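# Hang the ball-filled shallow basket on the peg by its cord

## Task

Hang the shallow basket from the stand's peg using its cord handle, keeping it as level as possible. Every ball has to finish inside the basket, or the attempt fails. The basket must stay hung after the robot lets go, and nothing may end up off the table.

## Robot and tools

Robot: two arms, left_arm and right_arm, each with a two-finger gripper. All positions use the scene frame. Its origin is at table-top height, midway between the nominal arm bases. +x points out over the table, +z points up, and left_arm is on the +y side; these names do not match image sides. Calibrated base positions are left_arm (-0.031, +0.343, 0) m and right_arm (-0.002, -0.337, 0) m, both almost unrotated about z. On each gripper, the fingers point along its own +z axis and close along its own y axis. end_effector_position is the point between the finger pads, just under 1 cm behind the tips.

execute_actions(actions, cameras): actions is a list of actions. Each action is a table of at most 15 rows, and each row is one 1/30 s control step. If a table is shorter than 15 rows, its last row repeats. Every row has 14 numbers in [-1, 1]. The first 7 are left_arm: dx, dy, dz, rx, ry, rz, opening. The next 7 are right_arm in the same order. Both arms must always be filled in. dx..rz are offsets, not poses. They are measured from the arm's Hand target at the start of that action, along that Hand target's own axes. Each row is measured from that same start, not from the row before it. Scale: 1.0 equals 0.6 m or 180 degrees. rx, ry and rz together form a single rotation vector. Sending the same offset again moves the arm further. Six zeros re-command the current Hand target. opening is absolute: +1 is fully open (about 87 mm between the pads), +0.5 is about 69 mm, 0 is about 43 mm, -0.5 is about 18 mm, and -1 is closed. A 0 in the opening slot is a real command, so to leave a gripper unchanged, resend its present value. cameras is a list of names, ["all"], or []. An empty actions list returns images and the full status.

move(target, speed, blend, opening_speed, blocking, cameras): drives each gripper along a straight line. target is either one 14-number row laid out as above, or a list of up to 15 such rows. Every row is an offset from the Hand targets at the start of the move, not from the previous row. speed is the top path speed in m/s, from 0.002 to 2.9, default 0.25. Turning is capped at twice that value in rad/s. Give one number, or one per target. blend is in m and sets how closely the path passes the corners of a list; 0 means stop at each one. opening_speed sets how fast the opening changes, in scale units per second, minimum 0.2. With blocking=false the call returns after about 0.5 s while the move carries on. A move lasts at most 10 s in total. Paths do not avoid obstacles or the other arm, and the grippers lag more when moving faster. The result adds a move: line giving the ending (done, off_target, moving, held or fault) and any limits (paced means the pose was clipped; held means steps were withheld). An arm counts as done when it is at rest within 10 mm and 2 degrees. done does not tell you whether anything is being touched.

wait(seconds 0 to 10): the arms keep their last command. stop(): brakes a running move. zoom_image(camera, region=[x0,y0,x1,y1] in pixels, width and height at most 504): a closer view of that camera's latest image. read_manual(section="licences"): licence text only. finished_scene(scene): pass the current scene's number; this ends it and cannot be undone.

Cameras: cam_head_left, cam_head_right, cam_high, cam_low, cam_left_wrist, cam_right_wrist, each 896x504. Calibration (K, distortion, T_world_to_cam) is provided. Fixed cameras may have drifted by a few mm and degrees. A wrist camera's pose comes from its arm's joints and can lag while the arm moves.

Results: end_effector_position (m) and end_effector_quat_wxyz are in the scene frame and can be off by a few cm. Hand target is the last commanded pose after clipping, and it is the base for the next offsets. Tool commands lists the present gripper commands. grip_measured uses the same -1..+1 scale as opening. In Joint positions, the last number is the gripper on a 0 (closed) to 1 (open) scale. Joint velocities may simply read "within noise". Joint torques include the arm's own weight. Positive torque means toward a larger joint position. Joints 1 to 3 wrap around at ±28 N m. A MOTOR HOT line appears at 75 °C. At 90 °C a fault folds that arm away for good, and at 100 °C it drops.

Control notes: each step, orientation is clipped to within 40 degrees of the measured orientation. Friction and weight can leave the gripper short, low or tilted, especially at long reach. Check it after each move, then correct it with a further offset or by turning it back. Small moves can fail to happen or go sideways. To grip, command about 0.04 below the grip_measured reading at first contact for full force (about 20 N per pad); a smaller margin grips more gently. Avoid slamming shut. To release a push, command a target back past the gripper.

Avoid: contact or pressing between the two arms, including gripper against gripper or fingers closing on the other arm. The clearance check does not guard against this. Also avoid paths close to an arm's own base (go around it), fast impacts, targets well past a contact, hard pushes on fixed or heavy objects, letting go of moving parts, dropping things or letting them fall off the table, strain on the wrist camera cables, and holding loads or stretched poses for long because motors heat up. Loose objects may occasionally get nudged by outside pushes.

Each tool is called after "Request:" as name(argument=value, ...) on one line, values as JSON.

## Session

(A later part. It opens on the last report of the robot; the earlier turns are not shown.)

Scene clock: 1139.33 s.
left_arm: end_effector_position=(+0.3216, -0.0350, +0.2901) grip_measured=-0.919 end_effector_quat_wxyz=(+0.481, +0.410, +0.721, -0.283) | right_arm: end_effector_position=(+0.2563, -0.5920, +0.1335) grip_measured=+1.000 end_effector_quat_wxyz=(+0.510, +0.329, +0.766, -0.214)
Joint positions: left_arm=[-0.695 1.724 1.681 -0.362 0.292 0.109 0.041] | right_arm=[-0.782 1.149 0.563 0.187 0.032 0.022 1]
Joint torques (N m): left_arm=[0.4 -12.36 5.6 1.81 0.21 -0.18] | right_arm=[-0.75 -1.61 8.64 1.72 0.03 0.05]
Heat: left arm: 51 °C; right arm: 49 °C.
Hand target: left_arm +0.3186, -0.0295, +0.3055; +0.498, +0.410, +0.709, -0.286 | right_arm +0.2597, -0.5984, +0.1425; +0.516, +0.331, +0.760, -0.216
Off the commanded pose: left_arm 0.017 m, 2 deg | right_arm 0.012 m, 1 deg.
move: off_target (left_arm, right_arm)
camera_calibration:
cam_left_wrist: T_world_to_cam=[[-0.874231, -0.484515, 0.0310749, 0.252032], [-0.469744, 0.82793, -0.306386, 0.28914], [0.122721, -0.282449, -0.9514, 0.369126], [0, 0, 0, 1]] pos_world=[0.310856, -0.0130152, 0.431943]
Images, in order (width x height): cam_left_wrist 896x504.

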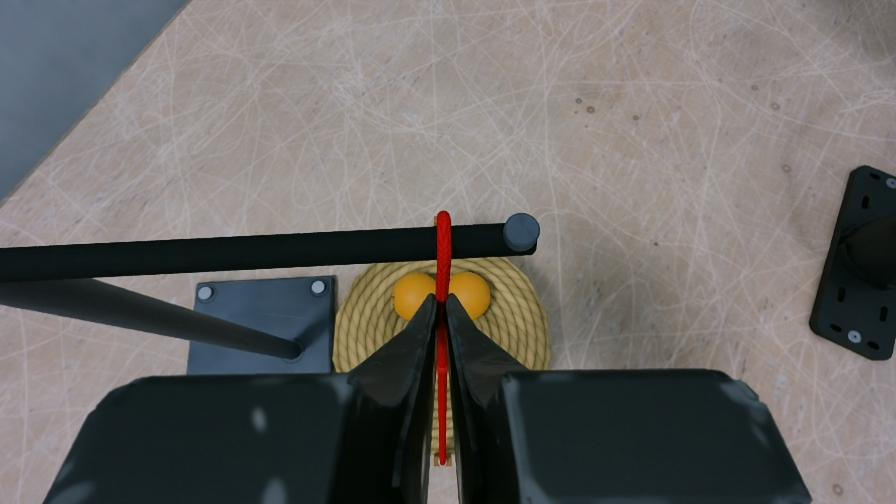

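Request:
move(target=[[0.0067, 0, -0.0003, 0, 0, 0, -1.0, 0, 0, 0, 0, 0, 0, 1.0]], speed=0.02, cameras=["cam_left_wrist"])

Request:
zoom_image(camera="cam_left_wrist", region=[340, 220, 560, 480])

Scene clock: 1144.67 s.
left_arm: end_effector_position=(+0.3208, -0.0347, +0.2894) grip_measured=-0.919 end_effector_quat_wxyz=(+0.485, +0.410, +0.718, -0.284) | right_arm: end_effector_position=(+0.2563, -0.5920, +0.1335) grip_measured=+1.000 end_effector_quat_wxyz=(+0.510, +0.329, +0.766, -0.214)
Joint positions: left_arm=[-0.695 1.713 1.658 -0.339 0.294 0.109 0.041] | right_arm=[-0.782 1.149 0.563 0.187 0.032 0.022 1]
Joint torques (N m): left_arm=[0.49 -12.1 5.49 1.73 0.22 -0.17] | right_arm=[-0.72 -1.58 8.62 1.73 0.03 0.06]
Heat: left arm: 51 °C; right arm: 49 °C.
Hand target: left_arm +0.3178, -0.0281, +0.3018; +0.498, +0.410, +0.709, -0.286 | right_arm +0.2597, -0.5984, +0.1425; +0.516, +0.331, +0.760, -0.216
Off the commanded pose: left_arm 0.014 m, 2 deg | right_arm 0.012 m, 1 deg.
move: off_target (left_arm, right_arm)
camera_calibration:
cam_left_wrist: T_world_to_cam=[[-0.875114, -0.483086, 0.0283451, 0.252637], [-0.466409, 0.826392, -0.315499, 0.289718], [0.128989, -0.289318, -0.948502, 0.365519], [0, 0, 0, 1]] pos_world=[0.309066, -0.0116238, 0.430941]
Images, in order (width x height): cam_left_wrist 896x504.

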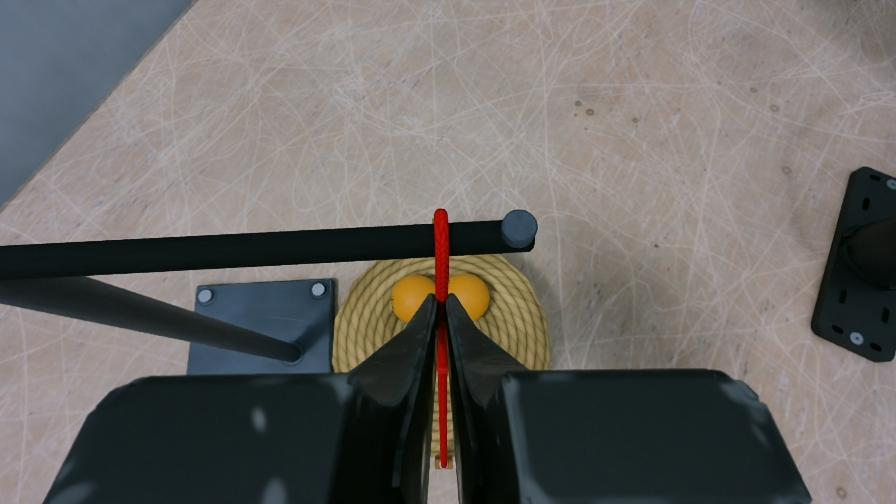

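Scaled by 1.938 from the camera's 896x504 image, which has a finer 1280x720 frame.

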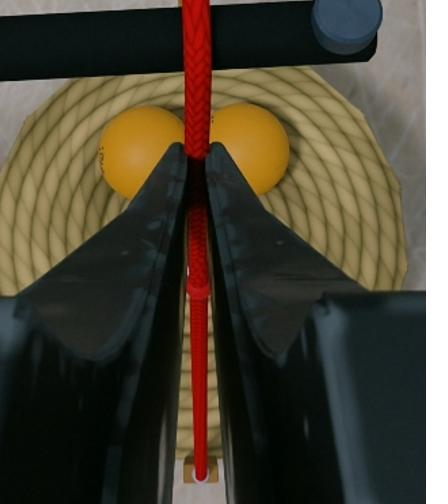

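Request:
move(target=[[0.0080, 0, -0.0003, 0, 0, 0, -1.0, 0, 0, 0, 0, 0, 0, 1.0]], speed=0.02, cameras=["cam_left_wrist"])

Request:
zoom_image(camera="cam_left_wrist", region=[340, 220, 560, 480])

Scene clock: 1150.50 s.
left_arm: end_effector_position=(+0.3204, -0.0339, +0.2888) grip_measured=-0.919 end_effector_quat_wxyz=(+0.490, +0.409, +0.715, -0.286) | right_arm: end_effector_position=(+0.2563, -0.5920, +0.1335) grip_measured=+1.000 end_effector_quat_wxyz=(+0.510, +0.329, +0.766, -0.214)
Joint positions: left_arm=[-0.694 1.701 1.631 -0.311 0.296 0.109 0.041] | right_arm=[-0.782 1.149 0.563 0.187 0.032 0.022 1]
Joint torques (N m): left_arm=[0.49 -11.84 5.44 1.65 0.23 -0.19] | right_arm=[-0.72 -1.59 8.59 1.74 0.05 0.06]
Heat: left arm: 50 °C; right arm: 49 °C.
Hand target: left_arm +0.3169, -0.0266, +0.2973; +0.498, +0.410, +0.709, -0.286 | right_arm +0.2597, -0.5984, +0.1425; +0.516, +0.331, +0.760, -0.216
Off the commanded pose: left_arm 0.012 m, 1 deg | right_arm 0.012 m, 1 deg.
move: off_target (left_arm, right_arm)
camera_calibration:
cam_left_wrist: T_world_to_cam=[[-0.875818, -0.48199, 0.0250841, 0.25391], [-0.462745, 0.823809, -0.327424, 0.290942], [0.13715, -0.298371, -0.944545, 0.361174], [0, 0, 0, 1]] pos_world=[0.307476, -0.00953469, 0.430037]
Images, in order (width x height): cam_left_wrist 896x504.

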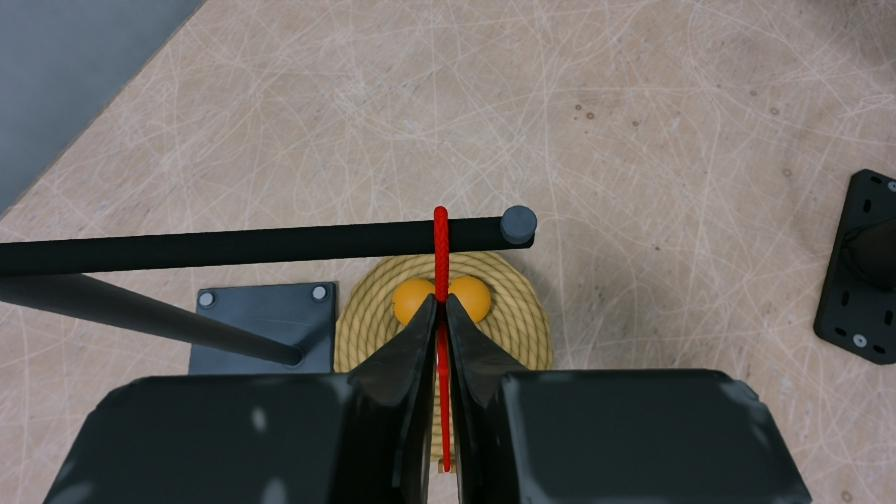

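Scaled by 1.938 from the camera's 896x504 image, which has a finer 1280x720 frame.

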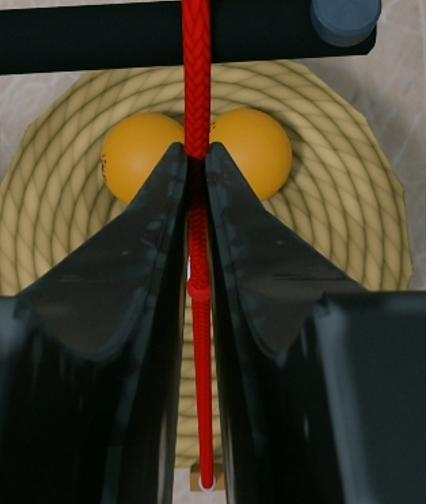

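Request:
wait(seconds=0.5, cameras=["cam_head_left", "cam_head_right", "cam_low"])

Request:
zoom_image(camera="cam_low", region=[420, 160, 520, 270])

Request:
zoom_image(camera="cam_head_right", region=[390, 180, 530, 330])

Request:
zoom_image(camera="cam_head_left", region=[400, 180, 540, 330])

Scene clock: 1157.70 s.
left_arm: end_effector_position=(+0.3204, -0.0339, +0.2886) grip_measured=-0.919 end_effector_quat_wxyz=(+0.490, +0.409, +0.715, -0.286) | right_arm: end_effector_position=(+0.2563, -0.5920, +0.1335) grip_measured=+1.000 end_effector_quat_wxyz=(+0.510, +0.329, +0.766, -0.214)
Joint positions: left_arm=[-0.694 1.701 1.63 -0.311 0.296 0.109 0.041] | right_arm=[-0.782 1.149 0.563 0.187 0.032 0.022 1]
Joint torques (N m): left_arm=[0.42 -11.75 5.38 1.63 0.19 -0.2] | right_arm=[-0.69 -1.62 8.62 1.73 0.02 0.06]
Heat: left arm: 50 °C; right arm: 49 °C.
Hand target: left_arm +0.3169, -0.0265, +0.2971; +0.497, +0.410, +0.709, -0.286 | right_arm +0.2597, -0.5984, +0.1425; +0.516, +0.331, +0.760, -0.216
Tool commands: left_gripper/opening=-1.0 right_gripper/opening=+1.0
Off the commanded pose: left_arm 0.012 m, 1 deg | right_arm 0.012 m, 1 deg.
wait: 0.50 s; at rest from the start
Images, in order (width x height): cam_head_left 896x504, cam_head_right 896x504, cam_low 896x504.

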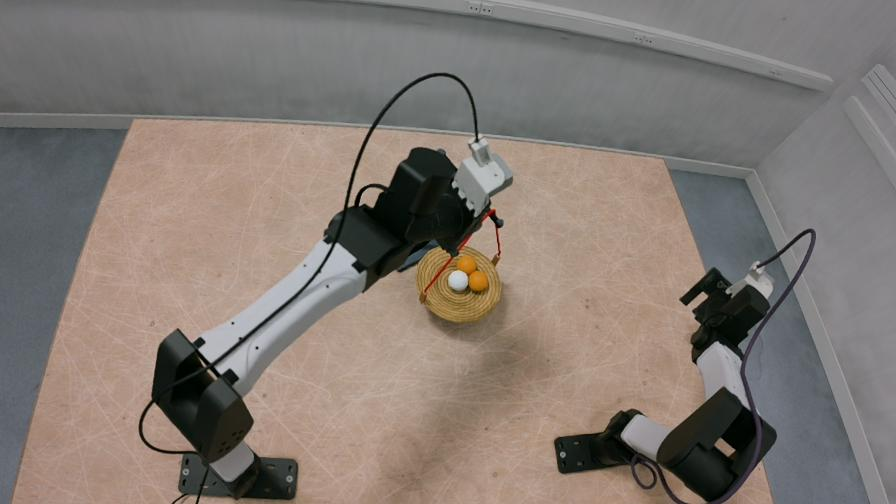

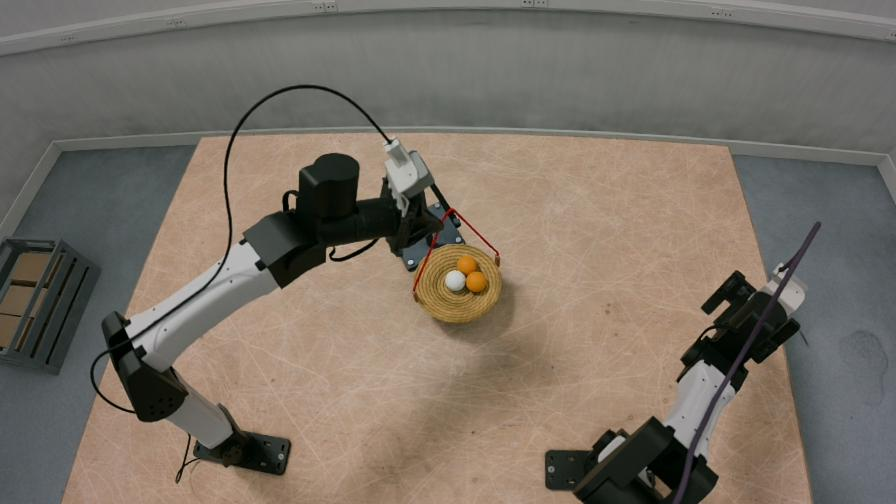

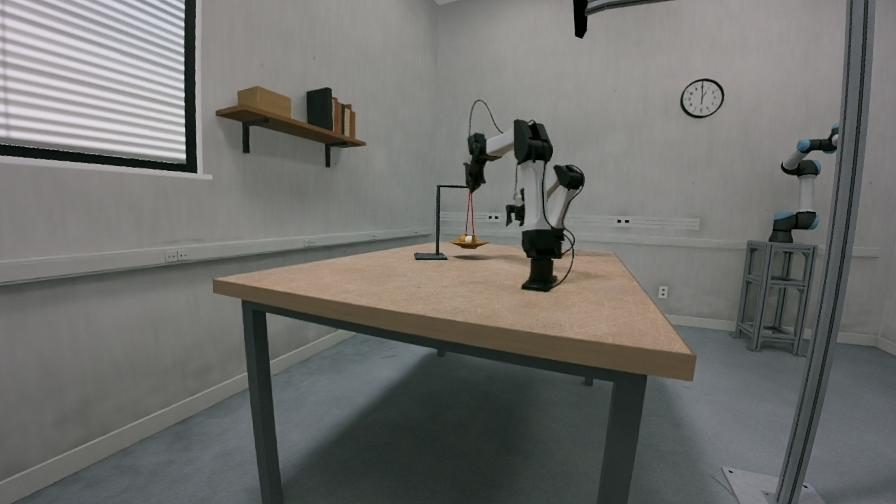

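Scaled by 4.582 from the camera's 896x504 image, which has a finer 1280x720 frame.

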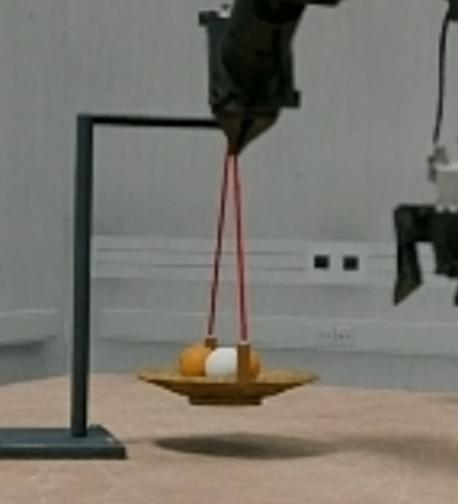

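Scaled by 3.360 from the camera's 896x504 image, which has a finer 1280x720 frame.

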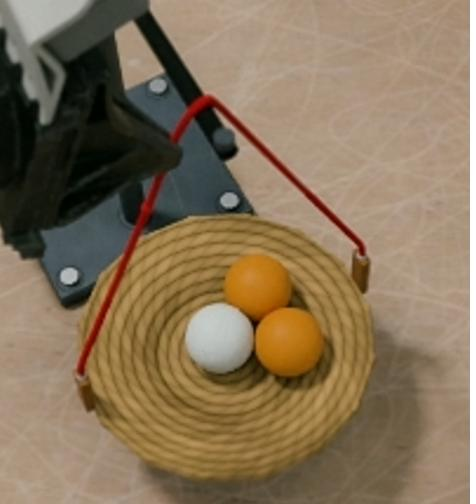

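Scaled by 3.360 from the camera's 896x504 image, which has a finer 1280x720 frame.

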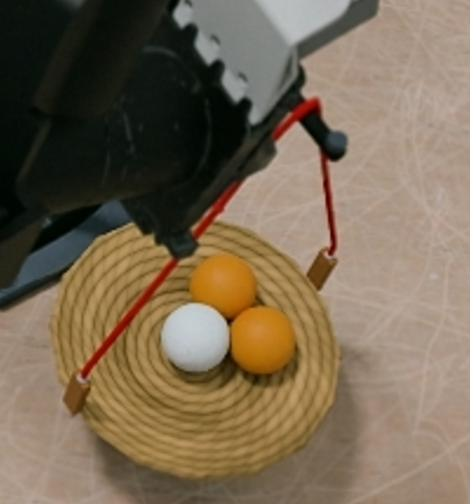

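Request:
move(target=[[0.0160, 0, -0.0008, 0, 0, 0, -1.0, 0, 0, 0, 0, 0, 0, 1.0]], speed=0.02, cameras=["cam_left_wrist", "cam_head_left", "cam_head_right"])

Request:
zoom_image(camera="cam_head_right", region=[390, 180, 530, 330])

Request:
zoom_image(camera="cam_head_left", region=[400, 180, 540, 330])

Request:
zoom_image(camera="cam_left_wrist", region=[340, 220, 560, 480])

Scene clock: 1181.70 s.
left_arm: end_effector_position=(+0.3188, -0.0312, +0.2842) grip_measured=-0.919 end_effector_quat_wxyz=(+0.495, +0.409, +0.711, -0.287) | right_arm: end_effector_position=(+0.2563, -0.5920, +0.1335) grip_measured=+1.000 end_effector_quat_wxyz=(+0.510, +0.329, +0.766, -0.214)
Joint positions: left_arm=[-0.691 1.679 1.576 -0.265 0.3 0.11 0.041] | right_arm=[-0.782 1.149 0.563 0.187 0.032 0.022 1]
Joint velocities: left_arm=[within noise] | right_arm=[-0.007 -0.046 -0.007 -0.007 -0.051 0.022 0]
Joint torques (N m): left_arm=[0.65 -11.36 5.33 1.57 0.19 -0.15] | right_arm=[-0.72 -1.57 8.58 1.74 0.04 0.04]
Heat: left arm: 50 °C; right arm: 49 °C.
Hand target: left_arm +0.3151, -0.0233, +0.2885; +0.498, +0.410, +0.709, -0.286 | right_arm +0.2597, -0.5984, +0.1425; +0.516, +0.331, +0.760, -0.216
Off the commanded pose: left_arm 0.010 m, 0 deg | right_arm 0.012 m, 1 deg.
move: off_target (right_arm)
camera_calibration:
cam_left_wrist: T_world_to_cam=[[-0.876463, -0.481011, 0.0210102, 0.25536], [-0.458791, 0.821149, -0.339448, 0.288607], [0.146026, -0.307153, -0.94039, 0.353612], [0, 0, 0, 1]] pos_world=[0.304587, -0.00554523, 0.425135]
Images, in order (width x height): cam_head_left 896x504, cam_head_right 896x504, cam_left_wrist 896x504.

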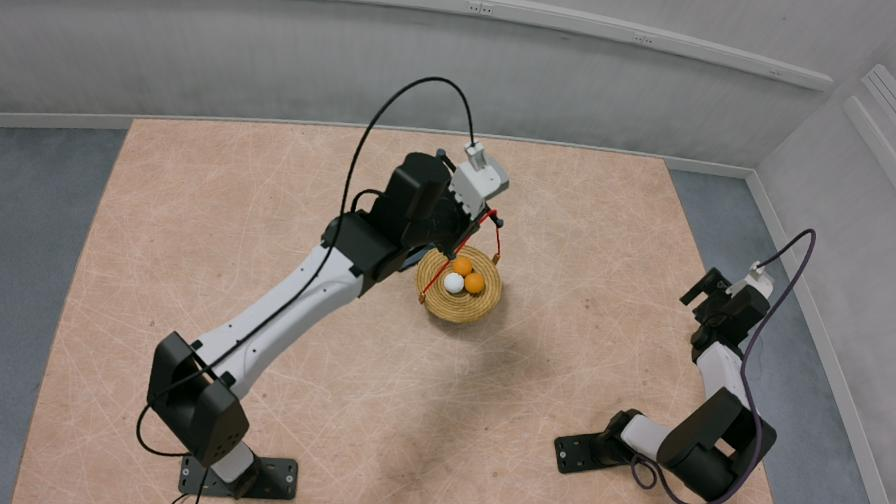

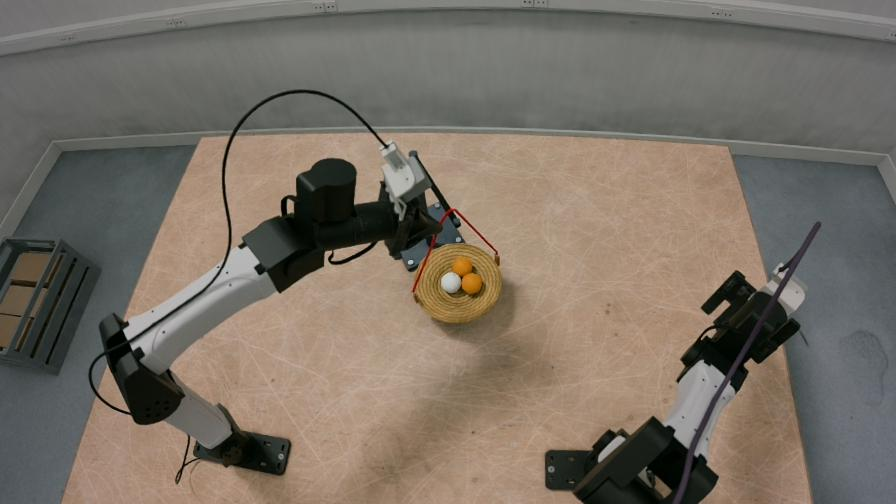

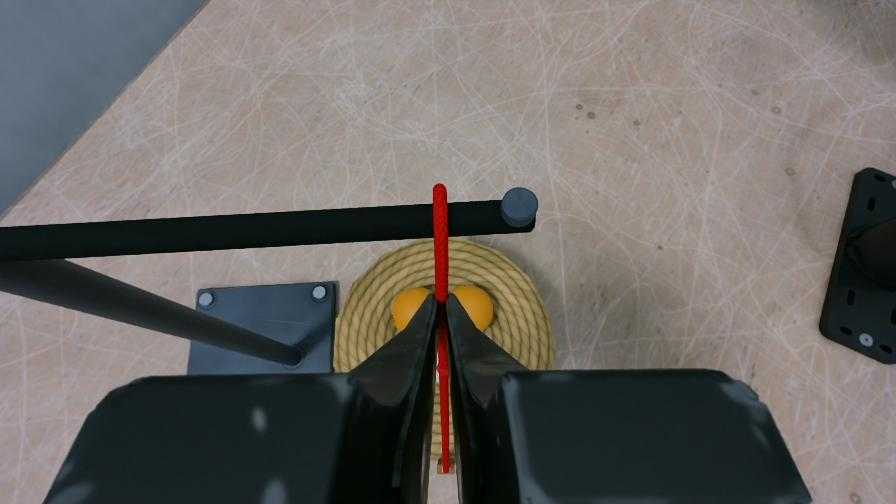

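Scaled by 3.360 from the camera's 896x504 image, which has a finer 1280x720 frame.

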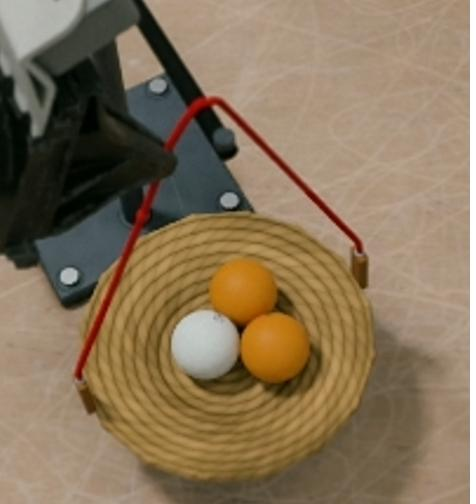

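Scaled by 3.360 from the camera's 896x504 image, which has a finer 1280x720 frame.

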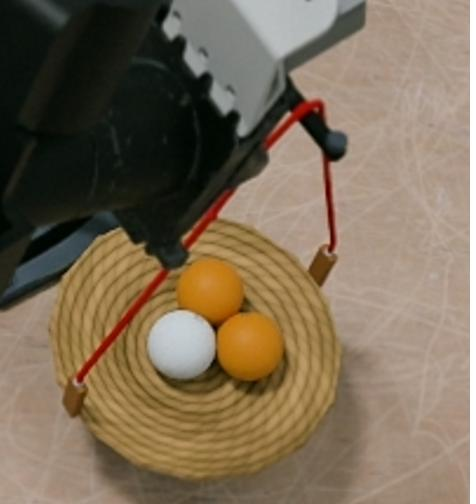

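Scaled by 1.938 from the camera's 896x504 image, which has a finer 1280x720 frame.

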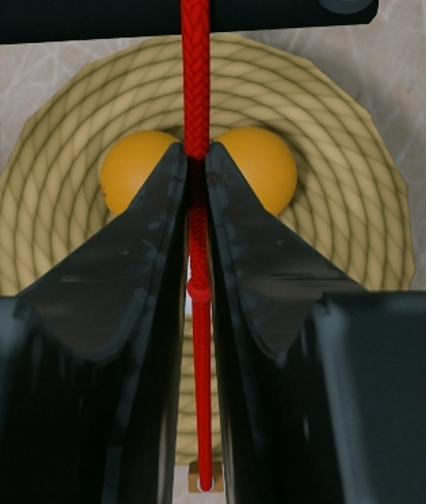

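Request:
move(target=[[-0.0140, 0, 0.0007, 0, 0, 0, -1.0, 0, 0, 0, 0, 0, 0, 1.0], [-0.0140, 0, 0.0007, 0, 0, 0, -0.6, 0, 0, 0, 0, 0, 0, 1.0]], speed=0.02, opening_speed=0.25, cameras=["cam_left_wrist", "cam_head_left", "cam_head_right", "cam_low"])

Request:
zoom_image(camera="cam_head_right", region=[390, 180, 530, 330])

Request:
zoom_image(camera="cam_head_left", region=[400, 180, 540, 330])

Request:
zoom_image(camera="cam_left_wrist", region=[340, 220, 560, 480])

Request:
zoom_image(camera="cam_low", region=[420, 160, 520, 270])

Scene clock: 1201.17 s.
left_arm: end_effector_position=(+0.3150, -0.0278, +0.2761) grip_measured=-0.600 end_effector_quat_wxyz=(+0.480, +0.411, +0.722, -0.284) | right_arm: end_effector_position=(+0.2563, -0.5920, +0.1335) grip_measured=+1.000 end_effector_quat_wxyz=(+0.510, +0.329, +0.766, -0.214)
Joint positions: left_arm=[-0.691 1.679 1.576 -0.304 0.3 0.11 0.2] | right_arm=[-0.782 1.149 0.563 0.187 0.032 0.022 1]
Joint torques (N m): left_arm=[0.18 -10.17 9.05 1.62 0.18 -0.18] | right_arm=[-0.7 -1.59 8.62 1.74 0.03 0.05]
Heat: left arm: 50 °C; right arm: 49 °C.
Hand target: left_arm +0.3167, -0.0261, +0.2963; +0.498, +0.410, +0.709, -0.286 | right_arm +0.2597, -0.5984, +0.1425; +0.516, +0.331, +0.760, -0.216
Off the commanded pose: left_arm 0.020 m, 3 deg | right_arm 0.012 m, 1 deg.
move: off_target (left_arm, right_arm); target 2's new opening was sent with left_arm's hand 0.013 m and 1 deg from that target
camera_calibration:
cam_left_wrist: T_world_to_cam=[[-0.875667, -0.481715, 0.0340196, 0.249932], [-0.468153, 0.829505, -0.304556, 0.274832], [0.11849, -0.282616, -0.951887, 0.360065], [0, 0, 0, 1]] pos_world=[0.304857, -0.00581769, 0.41794]
Images, in order (width x height): cam_head_left 896x504, cam_head_right 896x504, cam_low 896x504, cam_left_wrist 896x504.

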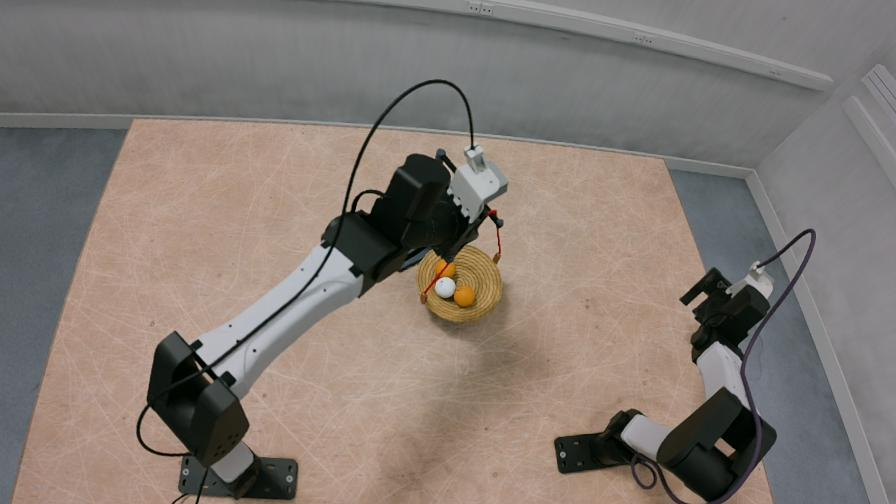

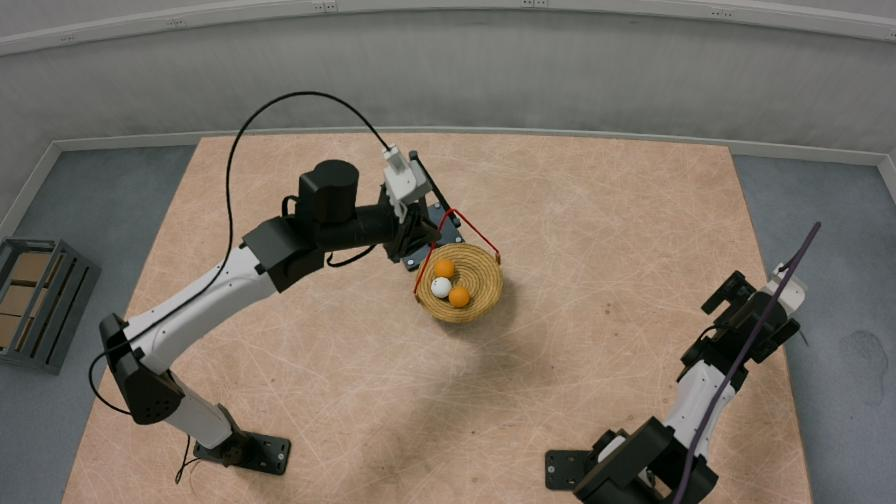

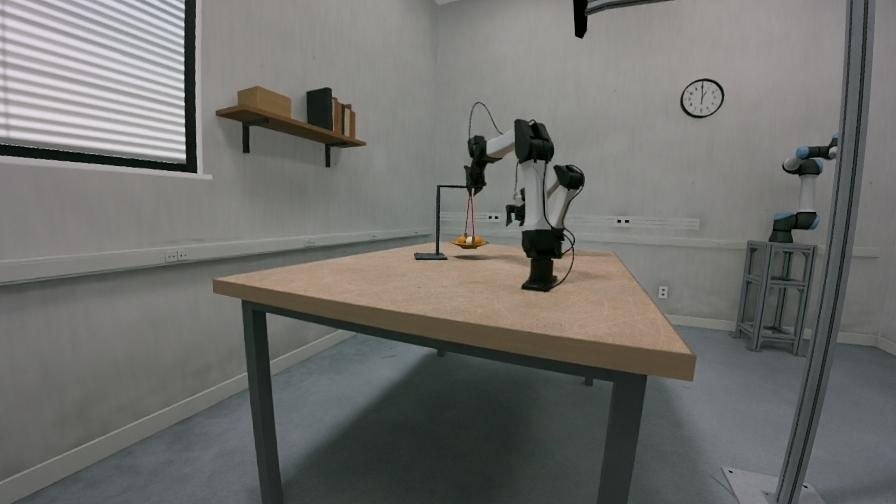

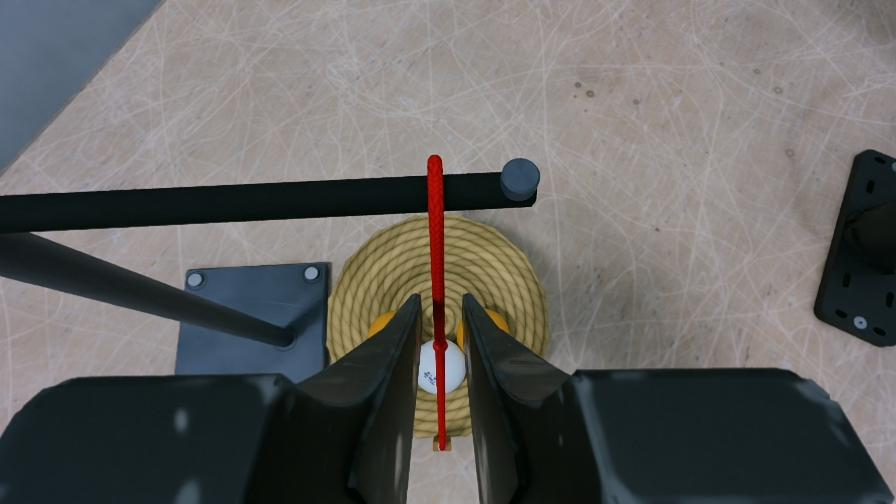

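Scaled by 3.360 from the camera's 896x504 image, which has a finer 1280x720 frame.

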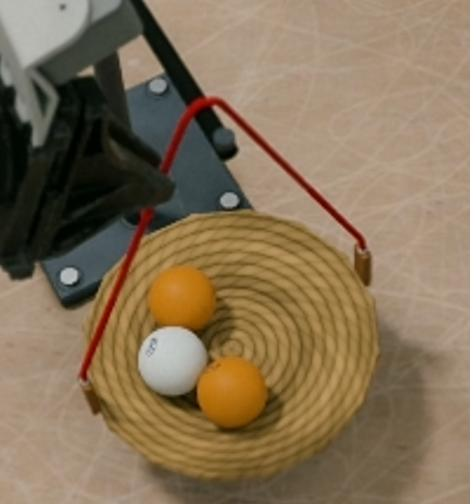

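Scaled by 3.360 from the camera's 896x504 image, which has a finer 1280x720 frame.

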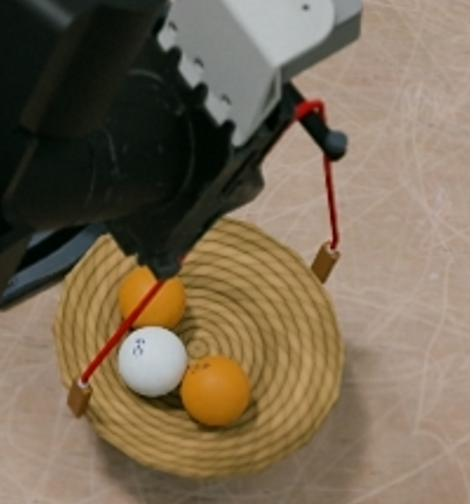

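Scaled by 1.938 from the camera's 896x504 image, which has a finer 1280x720 frame.

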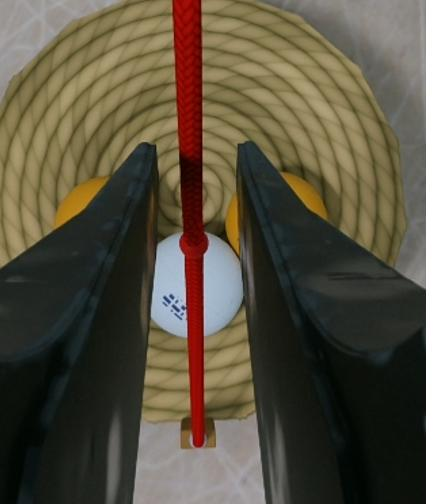

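Scaled by 4.582 from the camera's 896x504 image, which has a finer 1280x720 frame.

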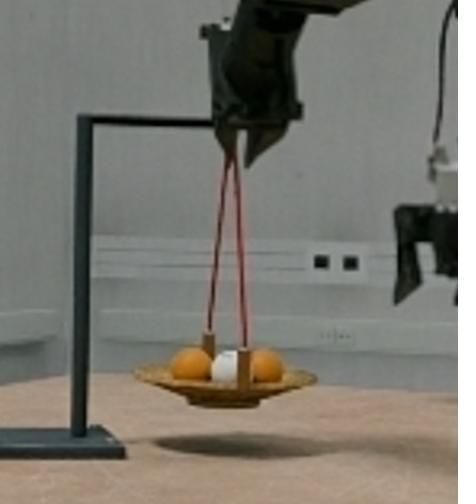

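Request:
move(target=[[0, 0, -0.2, 0, 0, 0, -0.45, 0, 0, 0, 0, 0, 0, 1.0]], speed=0.05, cameras=["all"])

Request:
zoom_image(camera="cam_head_right", region=[390, 180, 530, 330])

Request:
zoom_image(camera="cam_head_left", region=[400, 180, 540, 330])

Request:
zoom_image(camera="cam_low", region=[420, 160, 520, 270])

Scene clock: 1229.67 s.
left_arm: end_effector_position=(+0.2638, +0.0674, +0.3352) grip_measured=-0.450 end_effector_quat_wxyz=(+0.494, +0.407, +0.713, -0.286) | right_arm: end_effector_position=(+0.2563, -0.5920, +0.1335) grip_measured=+1.000 end_effector_quat_wxyz=(+0.510, +0.329, +0.766, -0.214)
Joint positions: left_arm=[-0.552 1.344 1.48 -0.528 0.424 0.164 0.275] | right_arm=[-0.782 1.149 0.563 0.187 0.032 0.022 1]
Joint torques (N m): left_arm=[0.42 -7.06 5.37 1.59 0.2 -0.14] | right_arm=[-0.72 -1.62 8.61 1.73 0.04 0.06]
Heat: left arm: 48 °C; right arm: 49 °C.
Hand target: left_arm +0.2601, +0.0714, +0.3372; +0.498, +0.410, +0.709, -0.286 | right_arm +0.2597, -0.5984, +0.1425; +0.516, +0.331, +0.760, -0.216
Off the commanded pose: left_arm 0.006 m, 1 deg | right_arm 0.012 m, 1 deg.
move: off_target (right_arm)
camera_calibration:
cam_left_wrist: T_world_to_cam=[[-0.874139, -0.485187, 0.0218025, 0.252869], [-0.463499, 0.819973, -0.335875, 0.19983], [0.145085, -0.303707, -0.941654, 0.440323], [0, 0, 0, 1]] pos_world=[0.249779, 0.092562, 0.476236]
cam_right_wrist: T_world_to_cam=[[-0.717526, -0.696479, 0.00861409, -0.233546], [-0.663683, 0.679882, -0.311906, 0.638415], [0.211379, -0.229517, -0.950074, 0.0824748], [0, 0, 0, 1]] pos_world=[0.238696, -0.577777, 0.279494]

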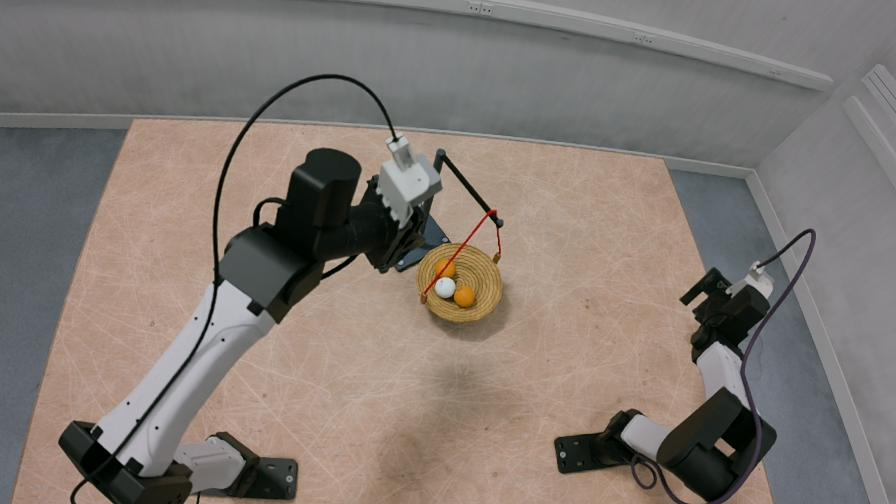

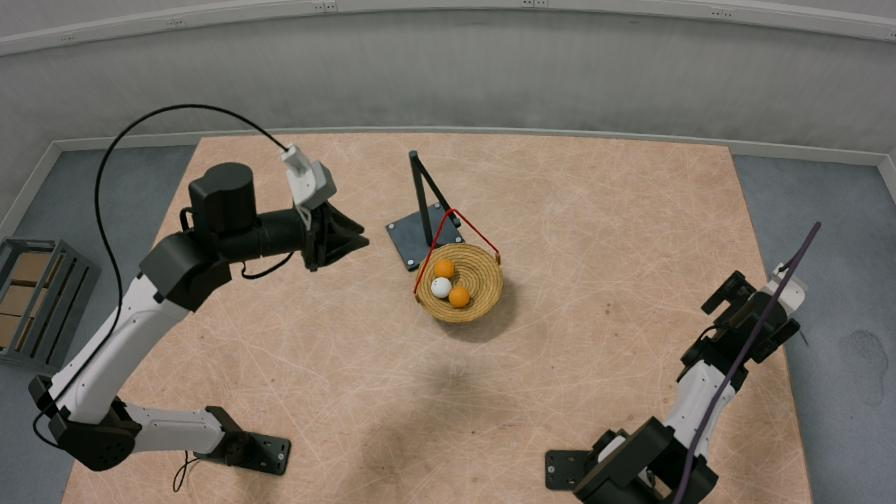

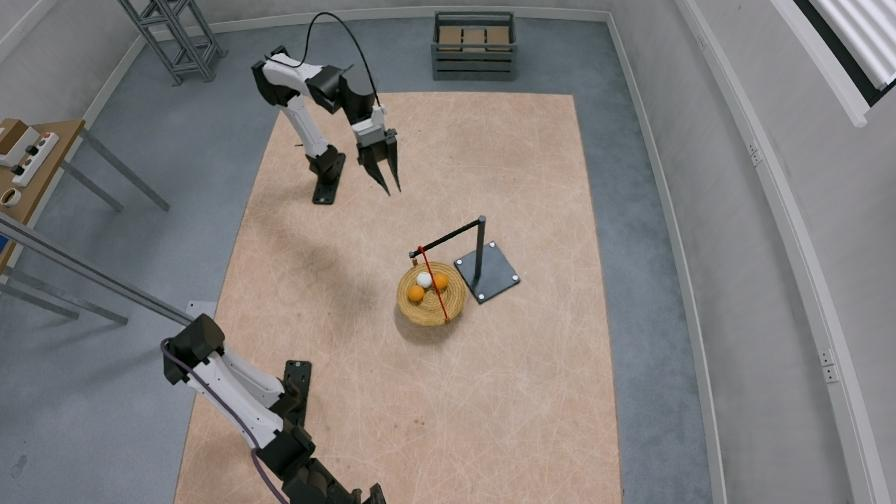

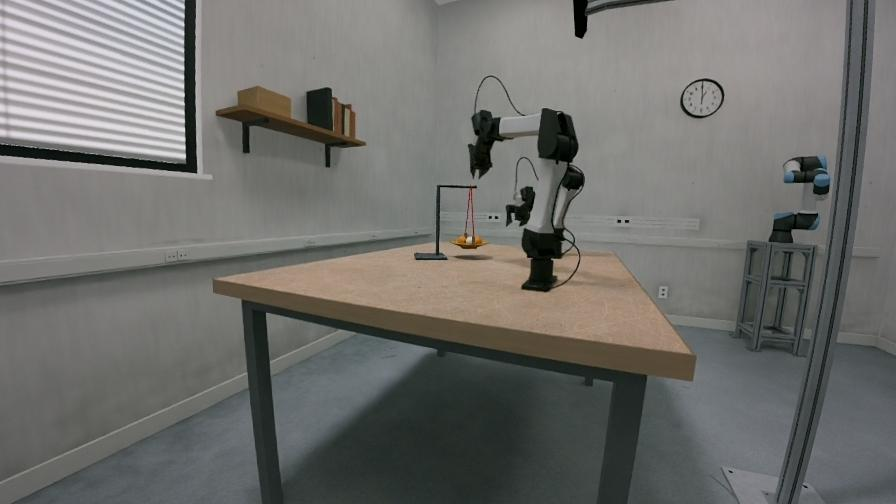

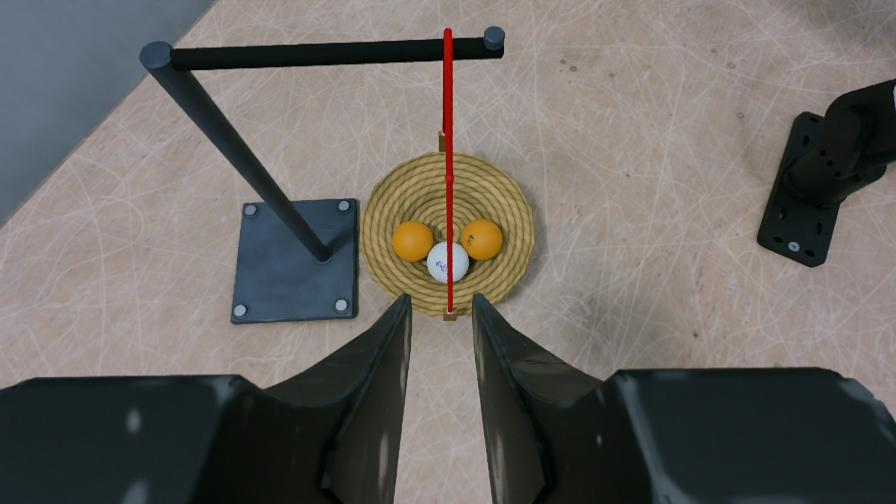

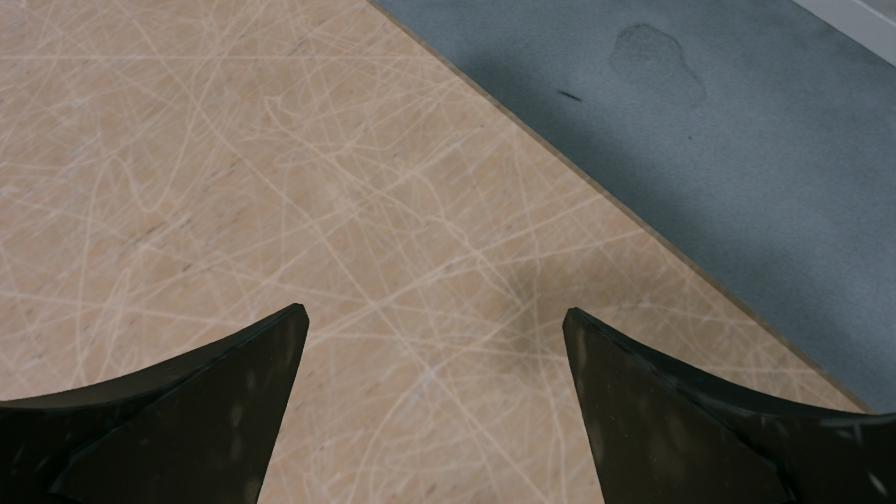

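Scaled by 3.360 from the camera's 896x504 image, which has a finer 1280x720 frame.

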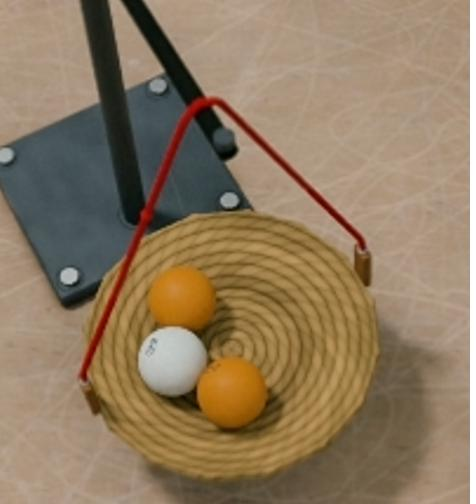

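Scaled by 3.360 from the camera's 896x504 image, which has a finer 1280x720 frame.

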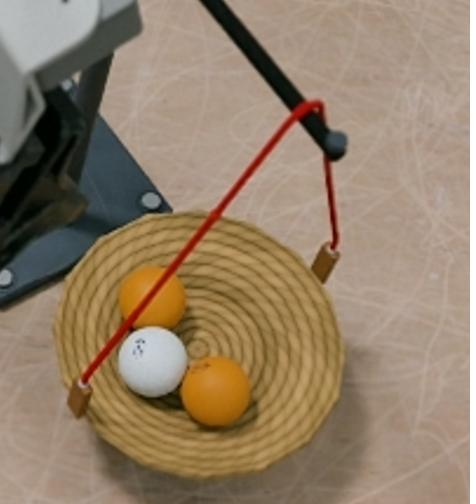

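Scaled by 4.582 from the camera's 896x504 image, which has a finer 1280x720 frame.

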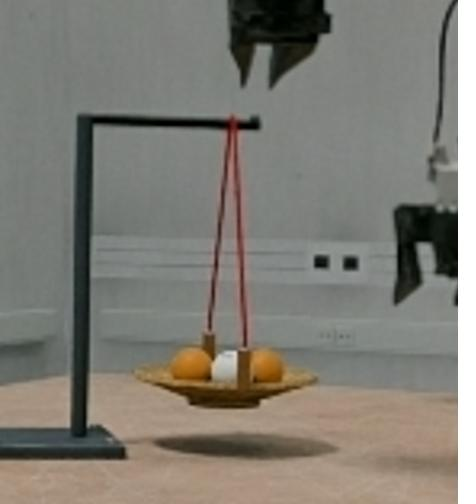

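Request:
finished_scene(scene=1)

The scene is finished: the task was done.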